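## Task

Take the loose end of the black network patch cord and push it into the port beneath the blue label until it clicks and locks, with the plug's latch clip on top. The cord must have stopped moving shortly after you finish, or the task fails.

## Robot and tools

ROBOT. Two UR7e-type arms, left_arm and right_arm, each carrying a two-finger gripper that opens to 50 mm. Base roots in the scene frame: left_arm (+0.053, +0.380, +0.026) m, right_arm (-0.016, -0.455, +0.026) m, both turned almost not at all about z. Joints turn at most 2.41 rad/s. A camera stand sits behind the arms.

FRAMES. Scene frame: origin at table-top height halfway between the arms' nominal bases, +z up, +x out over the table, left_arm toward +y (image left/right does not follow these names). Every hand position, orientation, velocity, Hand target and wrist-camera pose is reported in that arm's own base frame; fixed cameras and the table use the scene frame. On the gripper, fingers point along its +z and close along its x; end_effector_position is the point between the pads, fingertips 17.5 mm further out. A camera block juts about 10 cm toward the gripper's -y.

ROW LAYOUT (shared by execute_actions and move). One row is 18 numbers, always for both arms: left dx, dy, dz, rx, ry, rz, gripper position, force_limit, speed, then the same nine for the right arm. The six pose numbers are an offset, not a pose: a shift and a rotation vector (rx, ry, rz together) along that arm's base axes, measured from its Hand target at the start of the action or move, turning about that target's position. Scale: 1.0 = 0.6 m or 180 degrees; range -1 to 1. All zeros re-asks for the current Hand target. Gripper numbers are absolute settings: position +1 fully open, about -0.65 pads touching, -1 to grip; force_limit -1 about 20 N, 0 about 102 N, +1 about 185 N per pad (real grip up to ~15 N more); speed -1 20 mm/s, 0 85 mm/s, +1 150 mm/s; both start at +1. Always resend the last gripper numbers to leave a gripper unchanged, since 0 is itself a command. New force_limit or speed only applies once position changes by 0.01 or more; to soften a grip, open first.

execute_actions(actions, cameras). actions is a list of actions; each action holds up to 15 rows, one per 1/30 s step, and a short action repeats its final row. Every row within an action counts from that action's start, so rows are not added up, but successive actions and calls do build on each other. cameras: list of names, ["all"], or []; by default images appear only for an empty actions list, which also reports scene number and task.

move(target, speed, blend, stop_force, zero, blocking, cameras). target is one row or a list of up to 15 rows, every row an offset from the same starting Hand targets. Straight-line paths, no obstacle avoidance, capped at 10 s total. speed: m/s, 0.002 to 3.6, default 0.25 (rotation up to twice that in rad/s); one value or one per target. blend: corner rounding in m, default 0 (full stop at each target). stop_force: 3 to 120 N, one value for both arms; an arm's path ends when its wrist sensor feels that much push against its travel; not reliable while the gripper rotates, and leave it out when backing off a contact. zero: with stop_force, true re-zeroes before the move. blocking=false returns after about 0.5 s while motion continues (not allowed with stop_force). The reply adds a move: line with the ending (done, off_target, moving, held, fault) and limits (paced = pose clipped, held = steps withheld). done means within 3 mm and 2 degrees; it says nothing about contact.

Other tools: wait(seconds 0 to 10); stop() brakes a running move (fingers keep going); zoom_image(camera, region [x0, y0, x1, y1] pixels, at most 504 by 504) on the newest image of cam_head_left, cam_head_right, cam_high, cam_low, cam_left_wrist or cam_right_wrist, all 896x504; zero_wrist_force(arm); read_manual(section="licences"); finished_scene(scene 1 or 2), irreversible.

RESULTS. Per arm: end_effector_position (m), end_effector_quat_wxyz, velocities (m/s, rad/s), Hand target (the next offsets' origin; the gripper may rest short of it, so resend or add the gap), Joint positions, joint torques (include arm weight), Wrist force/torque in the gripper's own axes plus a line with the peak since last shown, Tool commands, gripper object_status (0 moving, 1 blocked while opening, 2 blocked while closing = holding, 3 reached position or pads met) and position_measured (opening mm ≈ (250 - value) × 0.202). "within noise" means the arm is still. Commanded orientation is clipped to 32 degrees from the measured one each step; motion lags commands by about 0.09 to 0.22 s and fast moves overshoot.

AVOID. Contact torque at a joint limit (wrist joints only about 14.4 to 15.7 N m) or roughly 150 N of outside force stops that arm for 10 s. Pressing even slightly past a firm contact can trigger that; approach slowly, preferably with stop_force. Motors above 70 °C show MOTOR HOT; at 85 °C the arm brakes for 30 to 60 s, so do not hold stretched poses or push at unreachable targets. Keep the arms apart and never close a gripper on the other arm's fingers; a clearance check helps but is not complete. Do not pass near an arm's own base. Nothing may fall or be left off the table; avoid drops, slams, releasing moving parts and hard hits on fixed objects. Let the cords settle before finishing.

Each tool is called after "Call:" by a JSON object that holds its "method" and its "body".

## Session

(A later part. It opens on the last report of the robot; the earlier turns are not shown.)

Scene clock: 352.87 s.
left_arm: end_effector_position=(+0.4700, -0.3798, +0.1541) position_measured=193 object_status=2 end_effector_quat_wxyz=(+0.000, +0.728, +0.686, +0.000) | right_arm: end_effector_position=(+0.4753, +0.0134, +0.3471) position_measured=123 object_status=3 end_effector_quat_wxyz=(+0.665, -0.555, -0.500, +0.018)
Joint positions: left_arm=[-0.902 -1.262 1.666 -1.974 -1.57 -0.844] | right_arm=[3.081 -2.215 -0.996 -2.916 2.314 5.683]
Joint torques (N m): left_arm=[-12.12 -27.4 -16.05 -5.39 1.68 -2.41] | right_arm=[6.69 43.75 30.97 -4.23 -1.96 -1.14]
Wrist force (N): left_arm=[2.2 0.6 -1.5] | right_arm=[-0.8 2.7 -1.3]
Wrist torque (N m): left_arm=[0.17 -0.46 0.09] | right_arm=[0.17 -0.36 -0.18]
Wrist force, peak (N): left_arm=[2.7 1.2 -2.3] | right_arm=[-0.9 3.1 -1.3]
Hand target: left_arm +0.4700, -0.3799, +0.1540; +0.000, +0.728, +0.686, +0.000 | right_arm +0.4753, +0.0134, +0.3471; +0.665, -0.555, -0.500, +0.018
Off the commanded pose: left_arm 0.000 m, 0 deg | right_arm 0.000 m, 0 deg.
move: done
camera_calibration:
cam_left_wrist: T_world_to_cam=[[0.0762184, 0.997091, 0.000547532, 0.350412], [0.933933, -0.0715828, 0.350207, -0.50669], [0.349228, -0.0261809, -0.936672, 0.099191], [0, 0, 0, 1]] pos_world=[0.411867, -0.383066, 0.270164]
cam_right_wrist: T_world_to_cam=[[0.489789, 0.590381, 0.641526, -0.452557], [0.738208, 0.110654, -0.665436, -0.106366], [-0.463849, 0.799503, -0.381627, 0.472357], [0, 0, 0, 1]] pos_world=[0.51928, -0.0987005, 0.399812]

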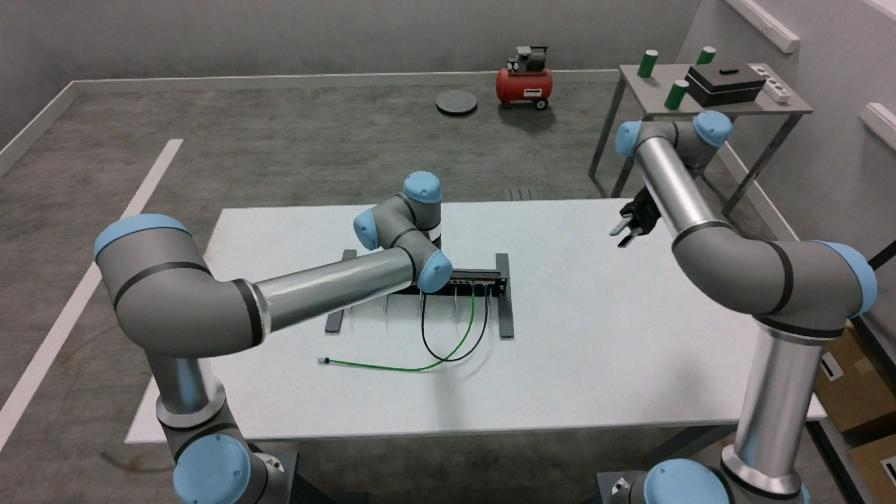

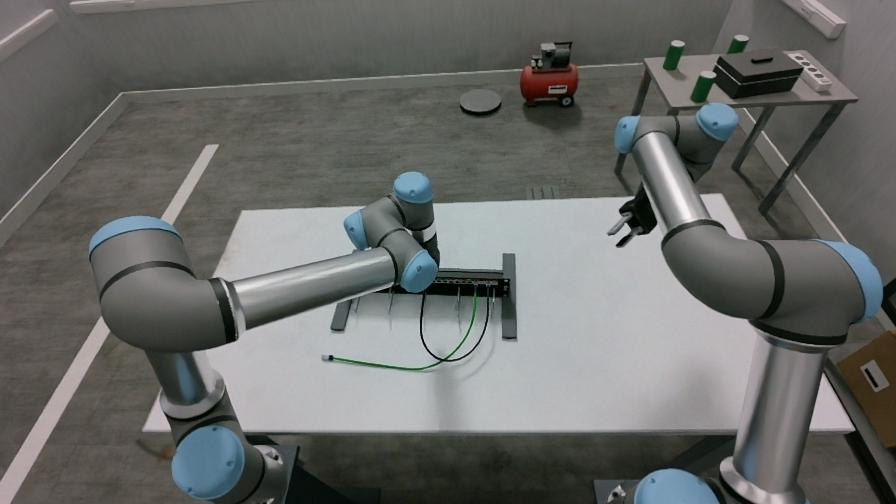

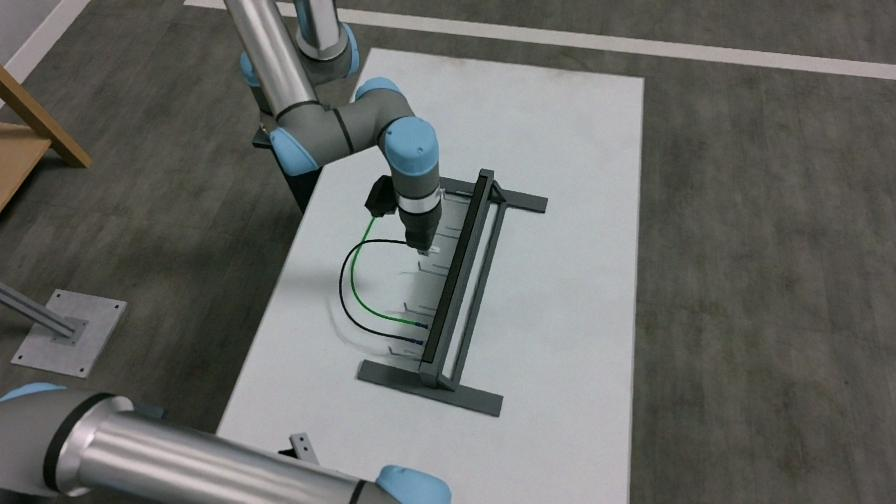

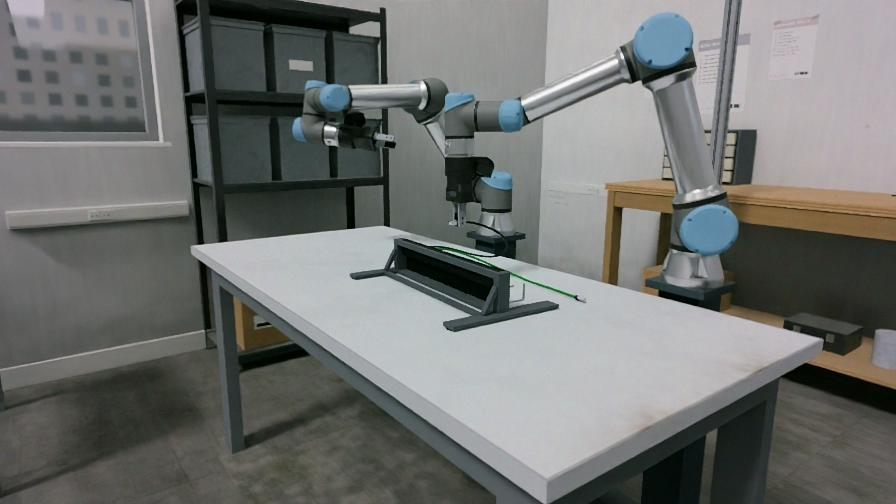

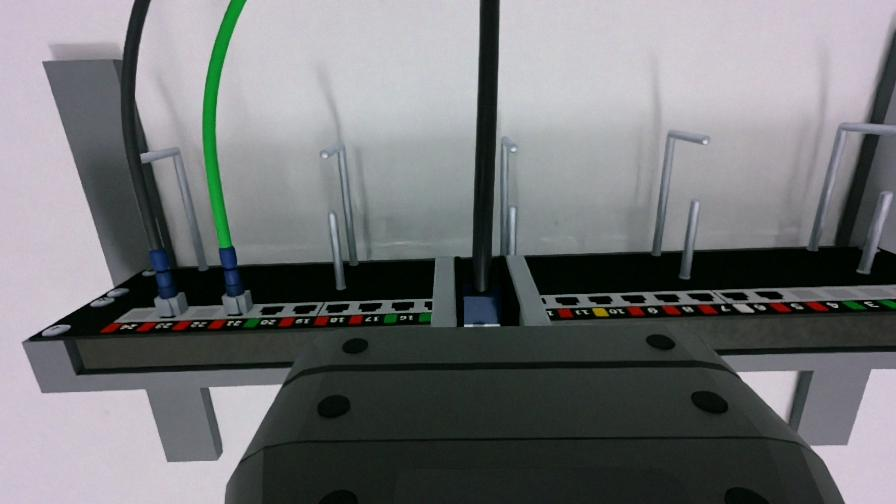

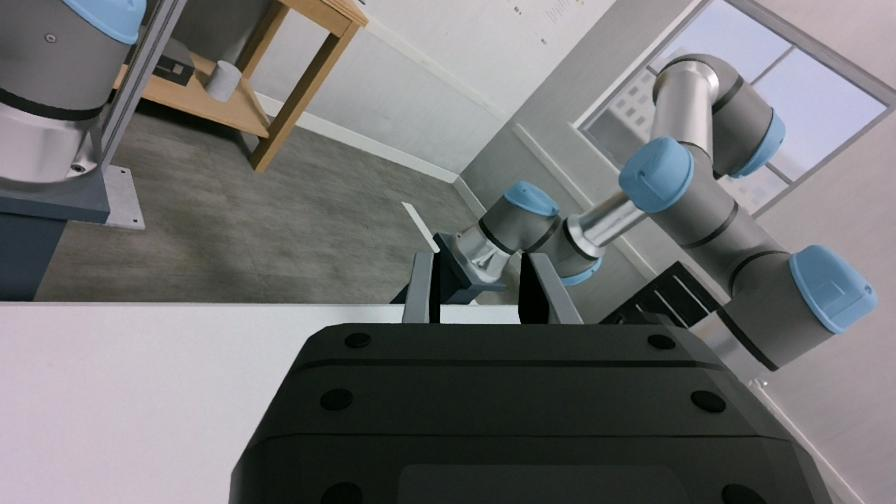

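Call:
{"method": "move", "body": {"target": [0.0083,0,-0.161,0,0,0,-1,-0.4,-1,0,0,0,0,0,0,0.2,-0.9,-1], "speed": 0.08, "stop_force": 15, "cameras": ["all"]}}

Call:
{"method": "zoom_image", "body": {"camera": "cam_head_right", "region": [390, 240, 490, 310]}}

Call:
{"method": "zoom_image", "body": {"camera": "cam_head_left", "region": [390, 240, 490, 310]}}

Call:
{"method": "zoom_image", "body": {"camera": "cam_high", "region": [380, 200, 500, 300]}}

Call:
{"method": "zoom_image", "body": {"camera": "cam_left_wrist", "region": [0, 200, 448, 460]}}

Scene clock: 386.90 s.
left_arm: end_effector_position=(+0.4750, -0.3799, +0.0574) position_measured=193 object_status=2 end_effector_quat_wxyz=(+0.000, +0.728, +0.686, +0.000) | right_arm: end_effector_position=(+0.4753, +0.0134, +0.3471) position_measured=123 object_status=3 end_effector_quat_wxyz=(+0.665, -0.555, -0.500, +0.018)
Joint positions: left_arm=[-0.896 -1.139 1.772 -2.203 -1.57 -0.837] | right_arm=[3.081 -2.215 -0.996 -2.916 2.314 5.683]
Joint torques (N m): left_arm=[12.05 -30.18 -13.27 -5.61 1.07 2.22] | right_arm=[6.14 44.16 30.62 -4.19 -2.02 -1.05]
Wrist force (N): left_arm=[2.2 0.6 -1.6] | right_arm=[-0.7 2.9 -1.1]
Wrist torque (N m): left_arm=[0.17 -0.46 0.07] | right_arm=[0.19 -0.38 -0.18]
Wrist force, peak (N): left_arm=[2.1 0.6 -2.2] | right_arm=[-1.0 3.0 -1.3]
Hand target: left_arm +0.4750, -0.3799, +0.0574; +0.000, +0.728, +0.686, +0.000 | right_arm +0.4753, +0.0134, +0.3471; +0.665, -0.555, -0.500, +0.018
Off the commanded pose: left_arm 0.000 m, 0 deg | right_arm 0.000 m, 0 deg.
move: done
camera_calibration:
cam_left_wrist: T_world_to_cam=[[0.0763461, 0.997081, 0.000488744, 0.350137], [0.933923, -0.0716818, 0.350214, -0.477502], [0.349227, -0.0262811, -0.936669, 0.00673356], [0, 0, 0, 1]] pos_world=[0.416867, -0.383167, 0.173364]
cam_right_wrist: T_world_to_cam=[[0.489789, 0.590381, 0.641526, -0.452557], [0.738208, 0.110654, -0.665436, -0.106366], [-0.463849, 0.799503, -0.381627, 0.472357], [0, 0, 0, 1]] pos_world=[0.51928, -0.0987005, 0.399812]

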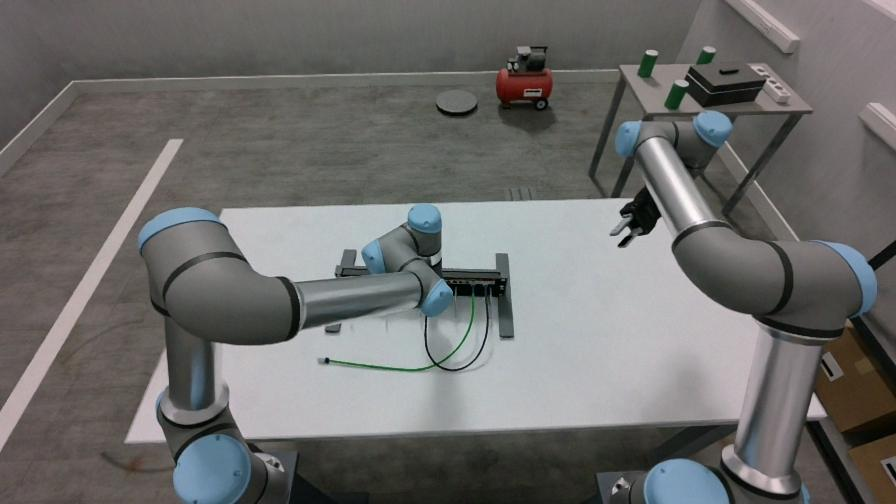

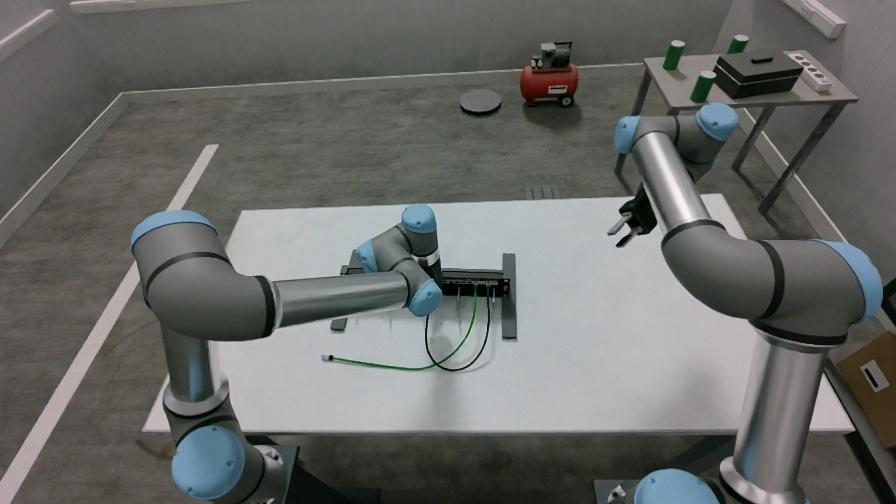

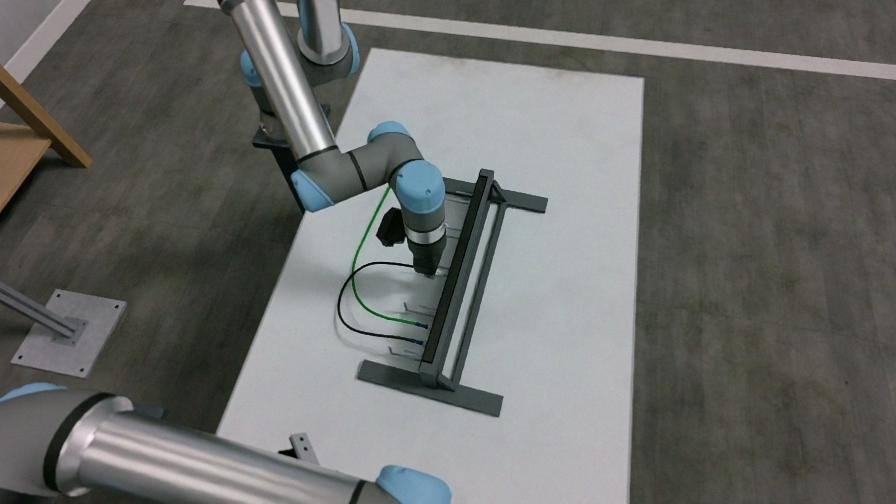

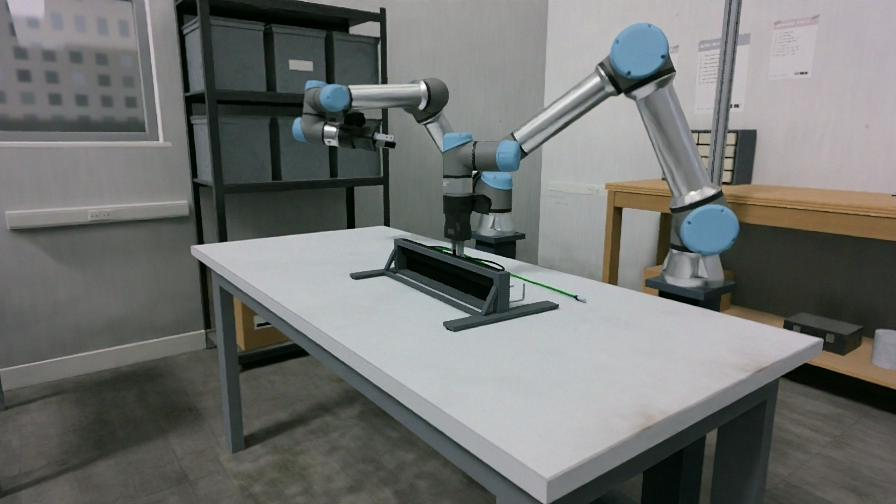

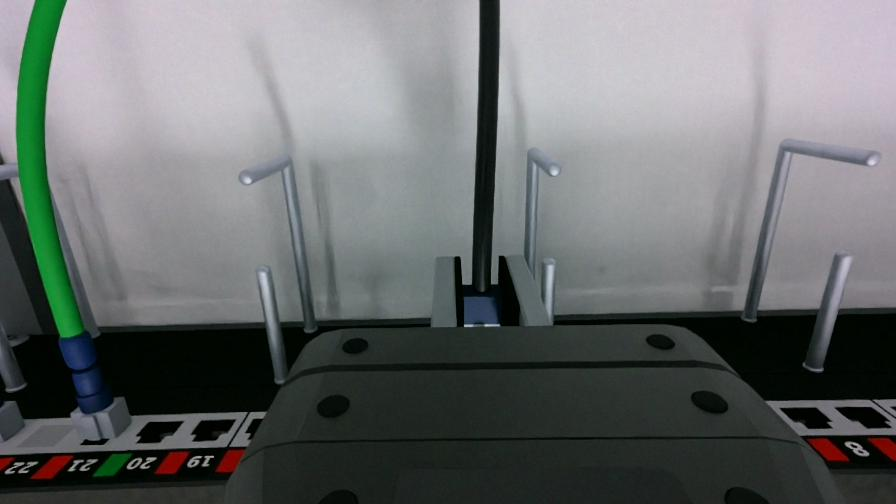

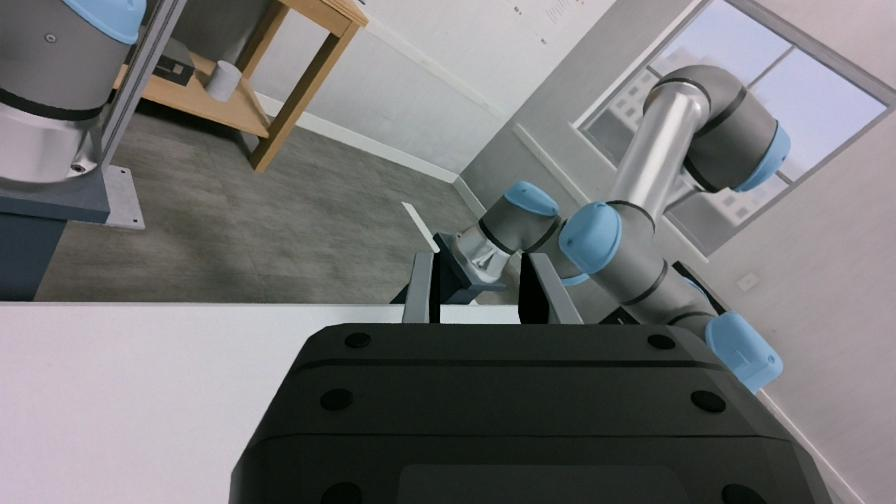

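Scaled by 5.040 from the camera's 896x504 image, which has a finer 1280x720 frame.

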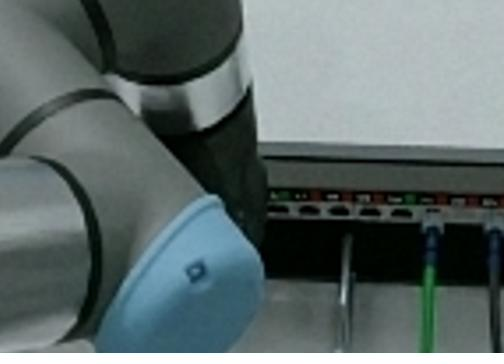

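Scaled by 5.040 from the camera's 896x504 image, which has a finer 1280x720 frame.

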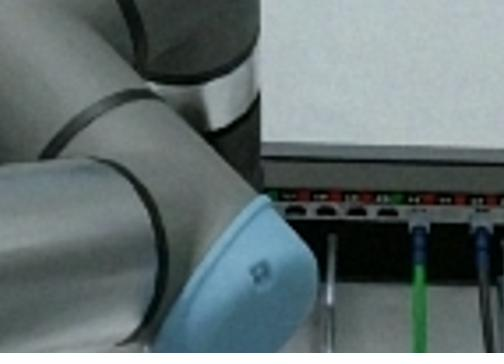

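Scaled by 4.200 from the camera's 896x504 image, which has a finer 1280x720 frame.

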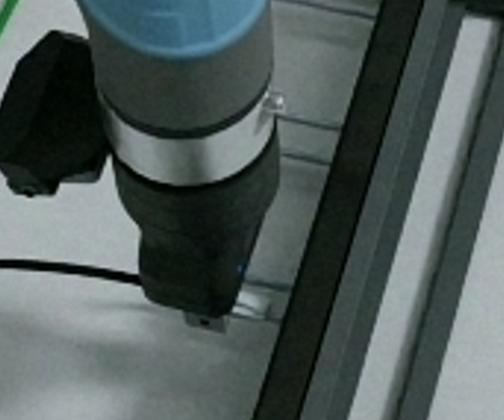

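Scaled by 1.125 from the camera's 896x504 image, which has a finer 1280x720 frame.

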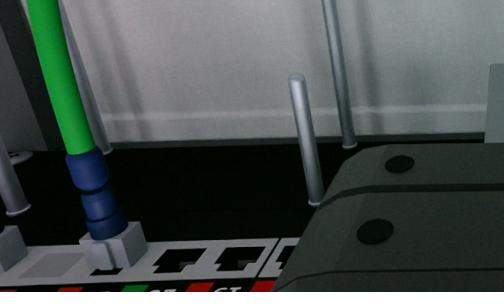

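Call:
{"method": "zoom_image", "body": {"camera": "cam_left_wrist", "region": [0, 380, 260, 500]}}

Call:
{"method": "zoom_image", "body": {"camera": "cam_left_wrist", "region": [700, 360, 896, 500]}}

Call:
{"method": "zoom_image", "body": {"camera": "cam_left_wrist", "region": [420, 240, 560, 340]}}

Scaled by 1.938 from the camera's 896x504 image, which has a finer 1280x720 frame.

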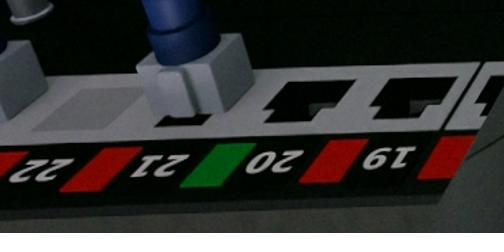

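Scaled by 2.571 from the camera's 896x504 image, which has a finer 1280x720 frame.

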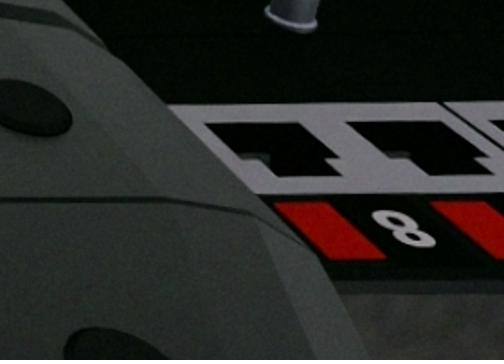

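Scaled by 3.600 from the camera's 896x504 image, which has a finer 1280x720 frame.

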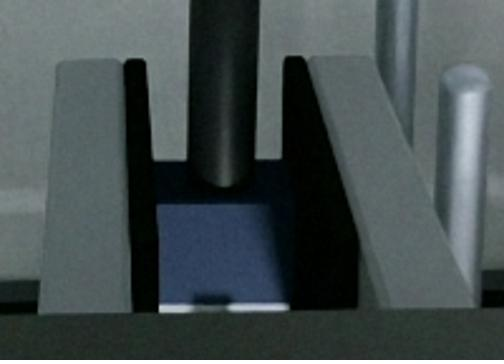

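Call:
{"method": "move", "body": {"target": [0.005,-0.001,0.0075,0,0,0.0028,-1,-0.4,-1,0,0,0,0,0,0,0.2,-0.9,-1], "speed": 0.03}}

Call:
{"method": "move", "body": {"target": [0.06,-0.003,0,0,0,0,-1,-0.4,-1,0,0,0,0,0,0,0.2,-0.9,-1], "speed": 0.008, "stop_force": 6, "cameras": ["cam_left_wrist","cam_head_right","cam_high"]}}

Call:
{"method": "zoom_image", "body": {"camera": "cam_high", "region": [380, 200, 500, 300]}}

Call:
{"method": "zoom_image", "body": {"camera": "cam_left_wrist", "region": [420, 240, 560, 340]}}

Scene clock: 425.63 s.
left_arm: end_effector_position=(+0.4779, -0.3805, +0.0618) position_measured=193 object_status=2 end_effector_quat_wxyz=(+0.000, +0.725, +0.689, +0.000) | right_arm: end_effector_position=(+0.4753, +0.0134, +0.3471) position_measured=123 object_status=3 end_effector_quat_wxyz=(+0.665, -0.555, -0.500, +0.018)
Joint positions: left_arm=[-0.893 -1.14 1.76 -2.19 -1.57 -0.842] | right_arm=[3.081 -2.215 -0.996 -2.916 2.314 5.683]
Joint torques (N m): left_arm=[11.6 -57.3 -25.98 -0.39 1.62 -2.08] | right_arm=[5.94 43.42 30.96 -4.21 -2.09 -0.91]
Wrist force (N): left_arm=[2.3 0.6 -1.2] | right_arm=[-0.7 2.8 -1.2]
Wrist torque (N m): left_arm=[0.18 -0.47 0.08] | right_arm=[0.19 -0.38 -0.18]
Wrist force, peak (N): left_arm=[2.3 0.7 -1.8] | right_arm=[-0.8 3.1 -1.3]
Hand target: left_arm +0.4780, -0.3805, +0.0619; +0.000, +0.725, +0.689, +0.000 | right_arm +0.4753, +0.0134, +0.3471; +0.665, -0.555, -0.500, +0.018
Off the commanded pose: left_arm 0.000 m, 0 deg | right_arm 0.000 m, 0 deg.
move: done

Scene clock: 428.30 s.
left_arm: end_effector_position=(+0.4891, -0.3811, +0.0619) position_measured=193 object_status=2 end_effector_quat_wxyz=(+0.000, +0.725, +0.689, +0.000) | right_arm: end_effector_position=(+0.4753, +0.0134, +0.3471) position_measured=123 object_status=3 end_effector_quat_wxyz=(+0.665, -0.555, -0.500, +0.018)
Joint positions: left_arm=[-0.879 -1.122 1.731 -2.179 -1.57 -0.829] | right_arm=[3.081 -2.215 -0.996 -2.916 2.314 5.683]
Joint torques (N m): left_arm=[-10.54 -58.29 -15.39 -6.63 1.64 -2.12] | right_arm=[5.59 43.84 30.18 -4.18 -1.99 -1]
Wrist force (N): left_arm=[2.8 -5.9 -2.9] | right_arm=[-0.9 2.9 -1.2]
Wrist torque (N m): left_arm=[-0.04 -0.39 0.05] | right_arm=[0.20 -0.35 -0.18]
Wrist force, peak (N): left_arm=[3.2 -12.5 -3.5] | right_arm=[-0.9 3.0 -1.5]
Hand target: left_arm +0.4891, -0.3811, +0.0619; +0.000, +0.725, +0.689, +0.000 (not the last commanded pose) | right_arm +0.4753, +0.0134, +0.3471; +0.665, -0.555, -0.500, +0.018
Off the commanded pose: left_arm 0.025 m, 0 deg | right_arm 0.000 m, 0 deg.
move: contact (left_arm)
camera_calibration:
cam_left_wrist: T_world_to_cam=[[0.0675765, 0.997714, 0.000546582, 0.354725], [0.934503, -0.063487, 0.350249, -0.489454], [0.349483, -0.0231578, -0.936657, 0.00707574], [0, 0, 0, 1]] pos_world=[0.430952, -0.384824, 0.177864]
Images, in order (width x height): cam_head_right 896x504, cam_high 896x504, cam_left_wrist 896x504.

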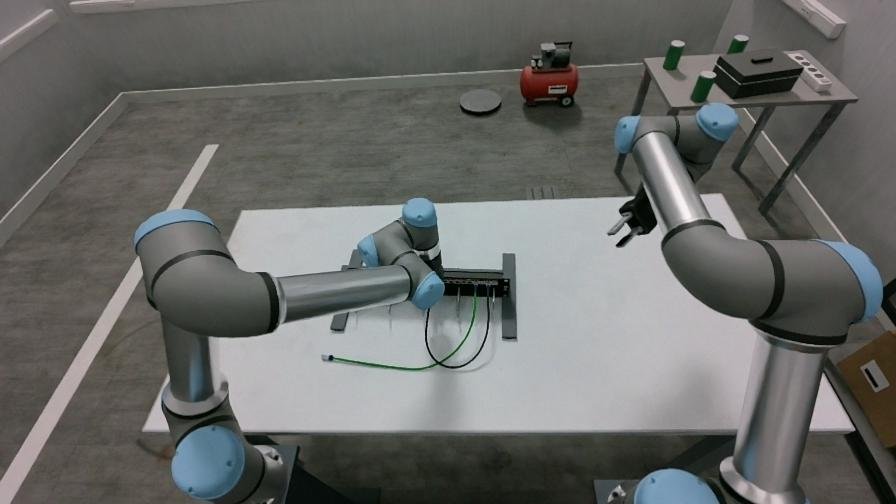

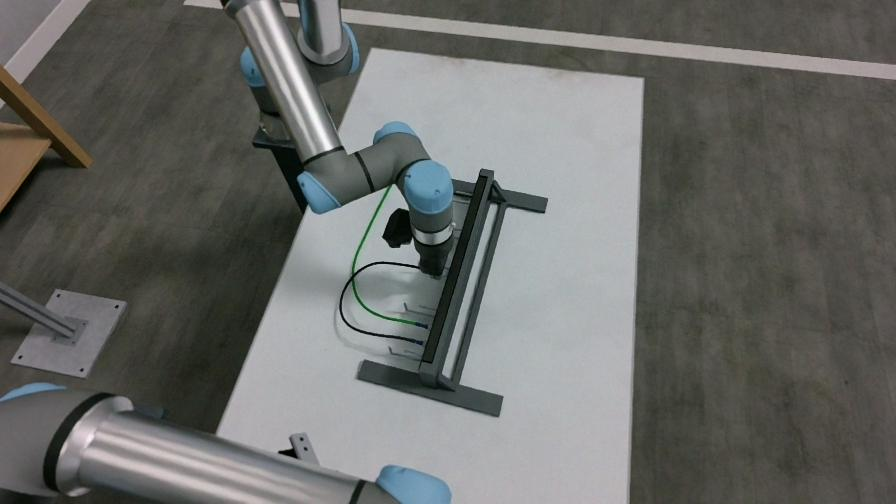

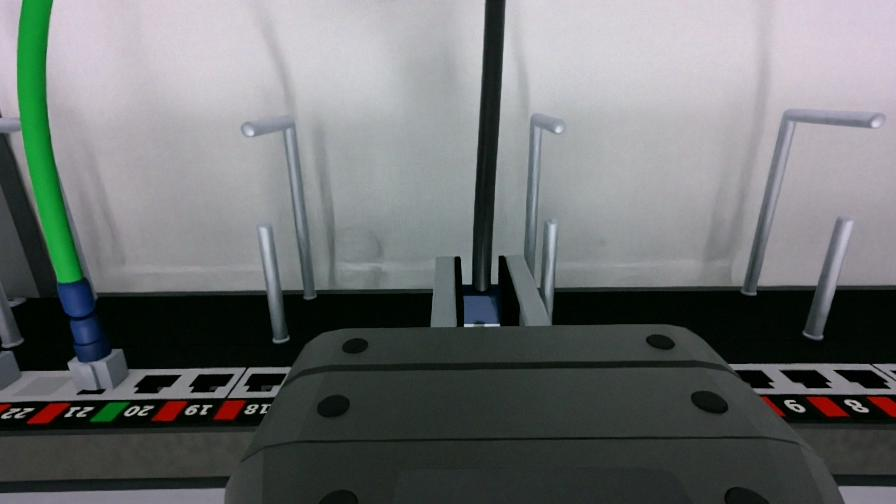

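Scaled by 4.200 from the camera's 896x504 image, which has a finer 1280x720 frame.

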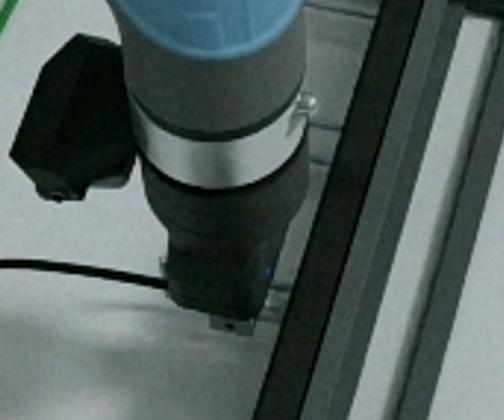

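Scaled by 3.600 from the camera's 896x504 image, which has a finer 1280x720 frame.

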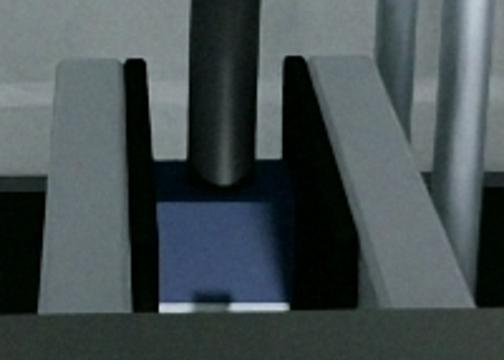

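Call:
{"method": "zoom_image", "body": {"camera": "cam_left_wrist", "region": [120, 340, 320, 440]}}

Call:
{"method": "zoom_image", "body": {"camera": "cam_left_wrist", "region": [696, 340, 896, 440]}}

Scaled by 2.520 from the camera's 896x504 image, which has a finer 1280x720 frame.

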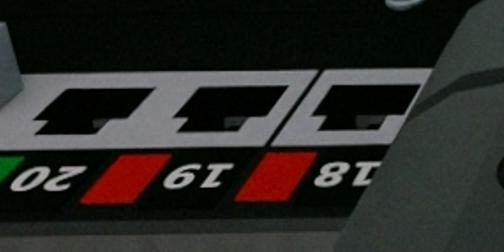

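Scaled by 2.520 from the camera's 896x504 image, which has a finer 1280x720 frame.

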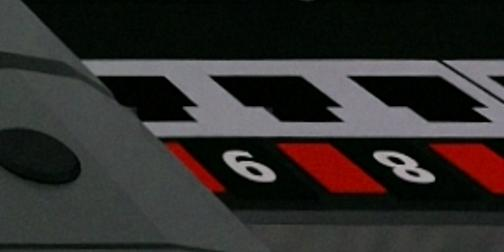

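Call:
{"method": "move", "body": {"target": [-0.004,0,-0.002,0,0,0,-1,-0.4,-1,0,0,0,0,0,0,0.2,-0.9,-1], "speed": 0.03}}

Call:
{"method": "move", "body": {"target": [0.03,-0.0015,0,0,0,0,-1,-0.4,-1,0,0,0,0,0,0,0.2,-0.9,-1], "speed": 0.008, "stop_force": 6}}

Scene clock: 454.00 s.
left_arm: end_effector_position=(+0.4868, -0.3811, +0.0607) position_measured=193 object_status=2 end_effector_quat_wxyz=(+0.000, +0.725, +0.689, +0.000) | right_arm: end_effector_position=(+0.4753, +0.0134, +0.3471) position_measured=123 object_status=3 end_effector_quat_wxyz=(+0.665, -0.555, -0.500, +0.018)
Joint positions: left_arm=[-0.882 -1.124 1.738 -2.184 -1.57 -0.832] | right_arm=[3.081 -2.215 -0.996 -2.916 2.314 5.683]
Joint torques (N m): left_arm=[-11.2 -58.34 -14.15 -5.74 1.36 -1.96] | right_arm=[5.66 43.92 29.96 -4.18 -1.92 -0.96]
Wrist force (N): left_arm=[2.3 0.7 -1.5] | right_arm=[-1.0 2.5 -1.4]
Wrist torque (N m): left_arm=[0.19 -0.47 0.07] | right_arm=[0.14 -0.34 -0.17]
Wrist force, peak (N): left_arm=[3.4 -5.9 -3.1] | right_arm=[-0.8 3.2 -1.2]
Hand target: left_arm +0.4867, -0.3811, +0.0607; +0.000, +0.725, +0.689, +0.000 | right_arm +0.4753, +0.0134, +0.3471; +0.665, -0.555, -0.500, +0.018
Off the commanded pose: left_arm 0.000 m, 0 deg | right_arm 0.000 m, 0 deg.
move: done

Scene clock: 455.53 s.
left_arm: end_effector_position=(+0.4889, -0.3812, +0.0607) position_measured=193 object_status=2 end_effector_quat_wxyz=(+0.000, +0.725, +0.689, +0.000) | right_arm: end_effector_position=(+0.4753, +0.0134, +0.3471) position_measured=123 object_status=3 end_effector_quat_wxyz=(+0.665, -0.555, -0.500, +0.018)
Joint positions: left_arm=[-0.879 -1.121 1.733 -2.182 -1.57 -0.829] | right_arm=[3.081 -2.215 -0.996 -2.916 2.314 5.683]
Joint torques (N m): left_arm=[-10.71 -58.6 -14.59 -6.33 1.38 -2.13] | right_arm=[5.49 43.68 30.02 -4.19 -1.85 -0.99]
Wrist force (N): left_arm=[2.5 -4.6 -2.3] | right_arm=[-0.7 2.8 -1.1]
Wrist torque (N m): left_arm=[0.03 -0.45 0.05] | right_arm=[0.18 -0.38 -0.18]
Wrist force, peak (N): left_arm=[0.9 -11.4 -2.3] | right_arm=[-0.8 3.1 -1.3]
Hand target: left_arm +0.4889, -0.3812, +0.0607; +0.000, +0.725, +0.689, +0.000 (not the last commanded pose) | right_arm +0.4753, +0.0134, +0.3471; +0.665, -0.555, -0.500, +0.018
Off the commanded pose: left_arm 0.016 m, 0 deg | right_arm 0.000 m, 0 deg.
move: contact (left_arm)

Call:
{"method": "move", "body": {"target": [-0.004,0,-0.0023,0,0,0,-1,-0.4,-1,0,0,0,0,0,0,0.2,-0.9,-1], "speed": 0.03}}

Call:
{"method": "move", "body": {"target": [0.03,-0.0015,0,0,0,0,-1,-0.4,-1,0,0,0,0,0,0,0.2,-0.9,-1], "speed": 0.008, "stop_force": 6}}

Call:
{"method": "move", "body": {"target": [-0.004,0,0.0082,0,0,0,-1,-0.4,-1,0,0,0,0,0,0,0.2,-0.9,-1], "speed": 0.03}}

Call:
{"method": "move", "body": {"target": [0.03,-0.0015,0,0,0,0,-1,-0.4,-1,0,0,0,0,0,0,0.2,-0.9,-1], "speed": 0.008, "stop_force": 6}}

Scene clock: 473.33 s.
left_arm: end_effector_position=(+0.4866, -0.3812, +0.0594) position_measured=193 object_status=2 end_effector_quat_wxyz=(+0.000, +0.725, +0.689, +0.000) | right_arm: end_effector_position=(+0.4753, +0.0134, +0.3471) position_measured=123 object_status=3 end_effector_quat_wxyz=(+0.665, -0.555, -0.500, +0.018)
Joint positions: left_arm=[-0.882 -1.123 1.74 -2.187 -1.57 -0.832] | right_arm=[3.081 -2.215 -0.996 -2.916 2.314 5.683]
Joint torques (N m): left_arm=[-11.65 -59.02 -13.36 -5.72 1.09 -2.1] | right_arm=[5.32 43.69 29.74 -3.97 -1.92 -0.94]
Wrist force (N): left_arm=[2.2 0.8 -1.6] | right_arm=[-0.6 2.9 -1.2]
Wrist torque (N m): left_arm=[0.21 -0.46 0.07] | right_arm=[0.20 -0.40 -0.18]
Wrist force, peak (N): left_arm=[2.7 -4.8 -2.2] | right_arm=[-0.9 3.0 -1.4]
Hand target: left_arm +0.4865, -0.3812, +0.0593; +0.000, +0.725, +0.689, +0.000 | right_arm +0.4753, +0.0134, +0.3471; +0.665, -0.555, -0.500, +0.018
Off the commanded pose: left_arm 0.000 m, 0 deg | right_arm 0.000 m, 0 deg.
move: done

Scene clock: 474.90 s.
left_arm: end_effector_position=(+0.4888, -0.3814, +0.0594) position_measured=193 object_status=2 end_effector_quat_wxyz=(+0.000, +0.725, +0.689, +0.000) | right_arm: end_effector_position=(+0.4753, +0.0134, +0.3471) position_measured=123 object_status=3 end_effector_quat_wxyz=(+0.665, -0.555, -0.500, +0.018)
Joint positions: left_arm=[-0.879 -1.119 1.734 -2.185 -1.57 -0.829] | right_arm=[3.081 -2.215 -0.996 -2.916 2.314 5.683]
Joint torques (N m): left_arm=[-11.04 -58.27 -14.51 -6.32 1.42 -2.09] | right_arm=[4.9 44.2 29.85 -4.13 -1.95 -0.91]
Wrist force (N): left_arm=[2.0 -4.0 -2.4] | right_arm=[-0.5 2.8 -1.1]
Wrist torque (N m): left_arm=[0.08 -0.42 0.06] | right_arm=[0.19 -0.41 -0.18]
Wrist force, peak (N): left_arm=[1.1 -10.7 -1.9] | right_arm=[-0.8 3.0 -1.3]
Hand target: left_arm +0.4888, -0.3814, +0.0594; +0.000, +0.725, +0.689, +0.000 (not the last commanded pose) | right_arm +0.4753, +0.0134, +0.3471; +0.665, -0.555, -0.500, +0.018
Off the commanded pose: left_arm 0.016 m, 0 deg | right_arm 0.000 m, 0 deg.
move: contact (left_arm)

Scene clock: 475.67 s.
left_arm: end_effector_position=(+0.4865, -0.3814, +0.0641) position_measured=193 object_status=2 end_effector_quat_wxyz=(+0.000, +0.725, +0.689, +0.000) | right_arm: end_effector_position=(+0.4753, +0.0134, +0.3471) position_measured=123 object_status=3 end_effector_quat_wxyz=(+0.665, -0.555, -0.500, +0.018)
Joint positions: left_arm=[-0.882 -1.129 1.735 -2.176 -1.57 -0.832] | right_arm=[3.081 -2.215 -0.996 -2.916 2.314 5.683]
Joint torques (N m): left_arm=[-11.98 -58.45 -13.19 -0.46 1.1 -2.11] | right_arm=[5.1 44.21 29.8 -4.18 -1.96 -0.85]
Wrist force (N): left_arm=[2.2 0.6 -1.4] | right_arm=[-0.7 2.6 -1.3]
Wrist torque (N m): left_arm=[0.16 -0.46 0.07] | right_arm=[0.15 -0.38 -0.18]
Wrist force, peak (N): left_arm=[3.1 -3.7 -1.6] | right_arm=[-0.9 3.1 -1.2]
Hand target: left_arm +0.4864, -0.3814, +0.0643; +0.000, +0.725, +0.689, +0.000 | right_arm +0.4753, +0.0134, +0.3471; +0.665, -0.555, -0.500, +0.018
Off the commanded pose: left_arm 0.000 m, 0 deg | right_arm 0.000 m, 0 deg.
move: done

Scene clock: 477.23 s.
left_arm: end_effector_position=(+0.4888, -0.3815, +0.0643) position_measured=193 object_status=2 end_effector_quat_wxyz=(+0.000, +0.725, +0.689, +0.000) | right_arm: end_effector_position=(+0.4753, +0.0134, +0.3471) position_measured=123 object_status=3 end_effector_quat_wxyz=(+0.665, -0.555, -0.500, +0.018)
Joint positions: left_arm=[-0.88 -1.125 1.729 -2.174 -1.57 -0.829] | right_arm=[3.081 -2.215 -0.996 -2.916 2.314 5.683]
Joint torques (N m): left_arm=[-10.06 -58.86 -15.08 -6.15 1.35 -2.21] | right_arm=[5.28 43.64 29.57 -4.08 -1.9 -0.93]
Wrist force (N): left_arm=[1.5 -4.0 -1.4] | right_arm=[-0.8 2.8 -1.1]
Wrist torque (N m): left_arm=[0.07 -0.43 0.08] | right_arm=[0.17 -0.37 -0.18]
Wrist force, peak (N): left_arm=[0.9 -9.9 -1.3] | right_arm=[-0.8 3.1 -1.3]
Hand target: left_arm +0.4888, -0.3815, +0.0643; +0.000, +0.725, +0.689, +0.000 (not the last commanded pose) | right_arm +0.4753, +0.0134, +0.3471; +0.665, -0.555, -0.500, +0.018
Off the commanded pose: left_arm 0.016 m, 0 deg | right_arm 0.000 m, 0 deg.
move: contact (left_arm)

Call:
{"method": "move", "body": {"target": [[-0.005,0,0,0,0,0,-1,-0.4,-1,0,0,0.05,0.014,-0.512,0.427,0.2,-0.9,-1],[-0.005,0,0,0,0,0,-1,-0.4,-1,-0.065,0.353,-0.155,0.014,-0.512,0.427,0.2,-0.9,-1]], "speed": 0.3, "cameras": ["cam_right_wrist","cam_head_left","cam_left_wrist"]}}

Scene clock: 493.30 s.
left_arm: end_effector_position=(+0.4858, -0.3815, +0.0643) position_measured=193 object_status=2 end_effector_quat_wxyz=(+0.000, +0.725, +0.689, +0.000) | right_arm: end_effector_position=(+0.4363, +0.2250, +0.2542) position_measured=123 object_status=3 end_effector_quat_wxyz=(+0.000, +0.000, +1.000, +0.000)
Joint positions: left_arm=[-0.883 -1.13 1.736 -2.176 -1.57 -0.833] | right_arm=[3.893 -1.542 -1.79 -1.381 1.571 5.463]
Joint torques (N m): left_arm=[-12.04 -58.26 -14.06 -5.54 0.76 -2.07] | right_arm=[6.99 16.81 19.27 6.8 -2.11 1.55]
Wrist force (N): left_arm=[2.1 0.5 -1.4] | right_arm=[-0.1 0.3 0.3]
Wrist torque (N m): left_arm=[0.15 -0.45 0.07] | right_arm=[0.03 0.03 -0.07]
Wrist force, peak (N): left_arm=[1.7 -4.3 -1.8] | right_arm=[-0.9 3.1 -1.2]
Hand target: left_arm +0.4858, -0.3815, +0.0643; +0.000, +0.725, +0.689, +0.000 | right_arm +0.4363, +0.2252, +0.2541; +0.000, +0.000, +1.000, +0.000
Off the commanded pose: left_arm 0.000 m, 0 deg | right_arm 0.000 m, 0 deg.
move: done
camera_calibration:
cam_left_wrist: T_world_to_cam=[[0.0677369, 0.997703, 0.000400416, 0.3553], [0.934446, -0.0635829, 0.350381, -0.487309], [0.349602, -0.0233596, -0.936607, 0.0104239], [0, 0, 0, 1]] pos_world=[0.427653, -0.385225, 0.180365]
cam_right_wrist: T_world_to_cam=[[-0.999877, 0.00154706, -0.0156001, 0.450721], [-0.00400553, 0.936875, 0.349641, -0.282909], [0.0151563, 0.34966, -0.936754, 0.283068], [0, 0, 0, 1]] pos_world=[0.445242, 0.165376, 0.371113]
Images, in order (width x height): cam_head_left 896x504, cam_left_wrist 896x504, cam_right_wrist 896x504.

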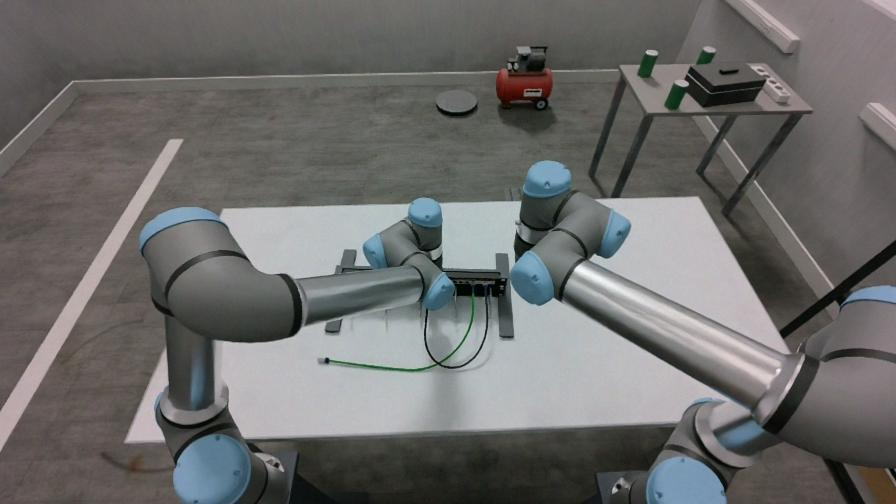

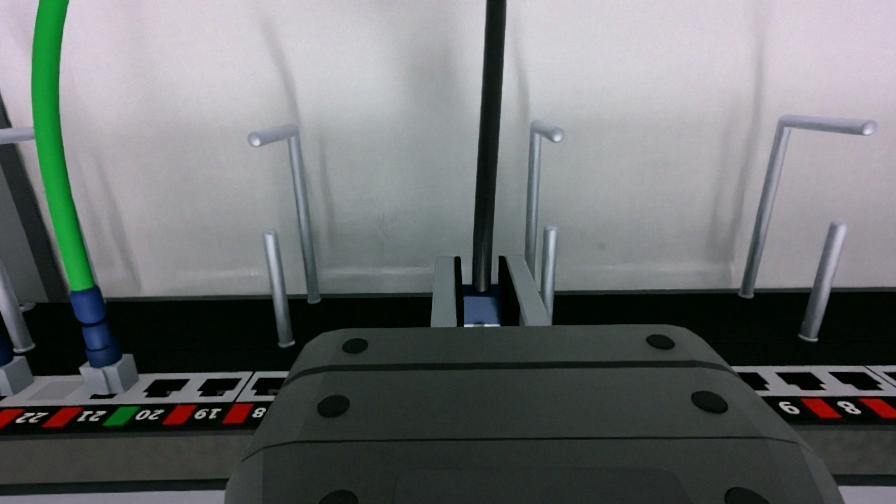

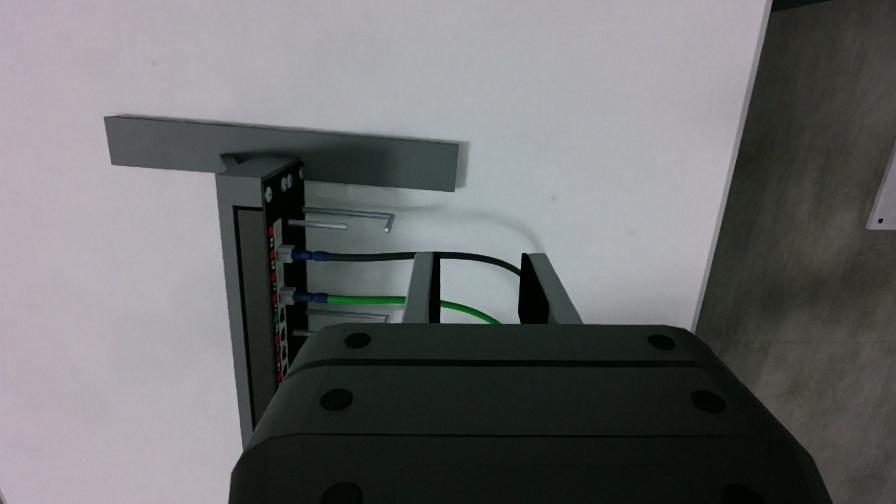

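Call:
{"method": "move", "body": {"target": [[0,0,0,0,0,0,-1,-0.4,-1,-0.06,0.05,0,0.222,0,0,0.2,-0.9,-1],[0,0,0,0,0,0,-1,-0.4,-1,-0.06,0.17,-0.18,0.222,0,0,0.2,-0.9,-1]], "speed": 0.25, "cameras": ["cam_right_wrist","cam_head_left"]}}

Scene clock: 503.00 s.
left_arm: end_effector_position=(+0.4858, -0.3815, +0.0643) position_measured=193 object_status=2 end_effector_quat_wxyz=(+0.000, +0.725, +0.689, +0.000) | right_arm: end_effector_position=(+0.4003, +0.3271, +0.1462) position_measured=123 object_status=3 end_effector_quat_wxyz=(+0.000, +0.000, +0.940, +0.342)
Joint positions: left_arm=[-0.883 -1.13 1.736 -2.176 -1.57 -0.833] | right_arm=[3.838 -1.699 -2.261 -0.26 2.086 5.54]
Joint torques (N m): left_arm=[-12.2 -58.28 -13.22 -5.47 -0.24 -2.13] | right_arm=[7.02 17.12 12.18 7.58 -1.55 1.58]
Wrist force (N): left_arm=[2.2 0.6 -1.9] | right_arm=[-0.2 0.6 -0.1]
Wrist torque (N m): left_arm=[0.17 -0.46 0.08] | right_arm=[0.34 0.03 0.04]
Wrist force, peak (N): left_arm=[2.5 0.8 -1.7] | right_arm=[-0.3 0.5 -1.8]
Hand target: left_arm +0.4858, -0.3815, +0.0643; +0.000, +0.725, +0.689, +0.000 | right_arm +0.4003, +0.3272, +0.1461; +0.000, +0.000, +0.940, +0.342
Off the commanded pose: left_arm 0.000 m, 0 deg | right_arm 0.000 m, 0 deg.
move: done
camera_calibration:
cam_right_wrist: T_world_to_cam=[[-0.999877, 0.0112035, -0.0109649, 0.408944], [-0.00400555, 0.493648, 0.869653, -0.271953], [0.0151559, 0.86959, -0.493542, -0.0882048], [0, 0, 0, 1]] pos_world=[0.409142, 0.206369, 0.197456]
Images, in order (width x height): cam_head_left 896x504, cam_right_wrist 896x504.

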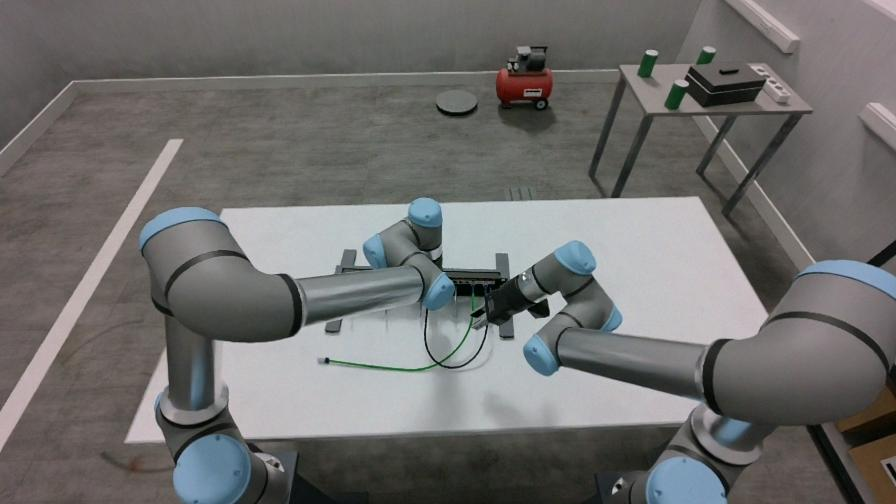

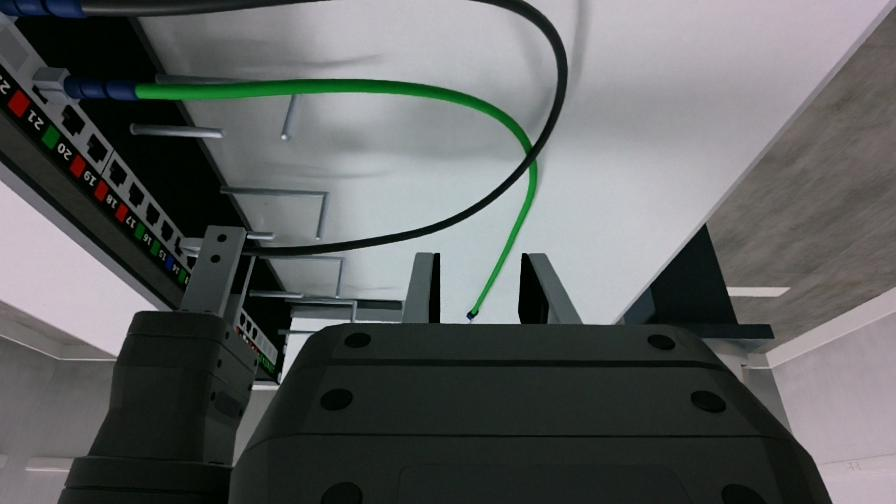

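Excellent view.

Call:
{"method": "zoom_image", "body": {"camera": "cam_right_wrist", "region": [110, 180, 270, 320]}}

Call:
{"method": "zoom_image", "body": {"camera": "cam_right_wrist", "region": [150, 210, 220, 280]}}

Scaled by 3.150 from the camera's 896x504 image, which has a finer 1280x720 frame.

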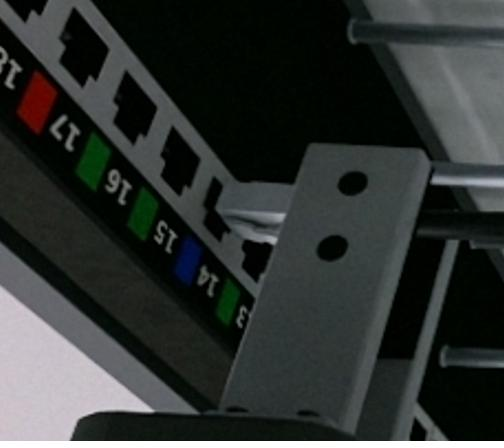

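Scaled by 7.200 from the camera's 896x504 image, which has a finer 1280x720 frame.

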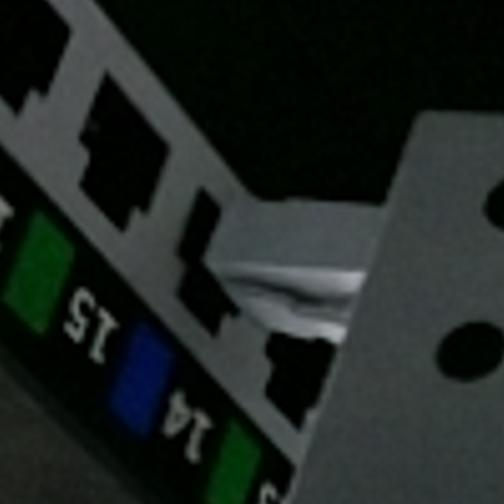

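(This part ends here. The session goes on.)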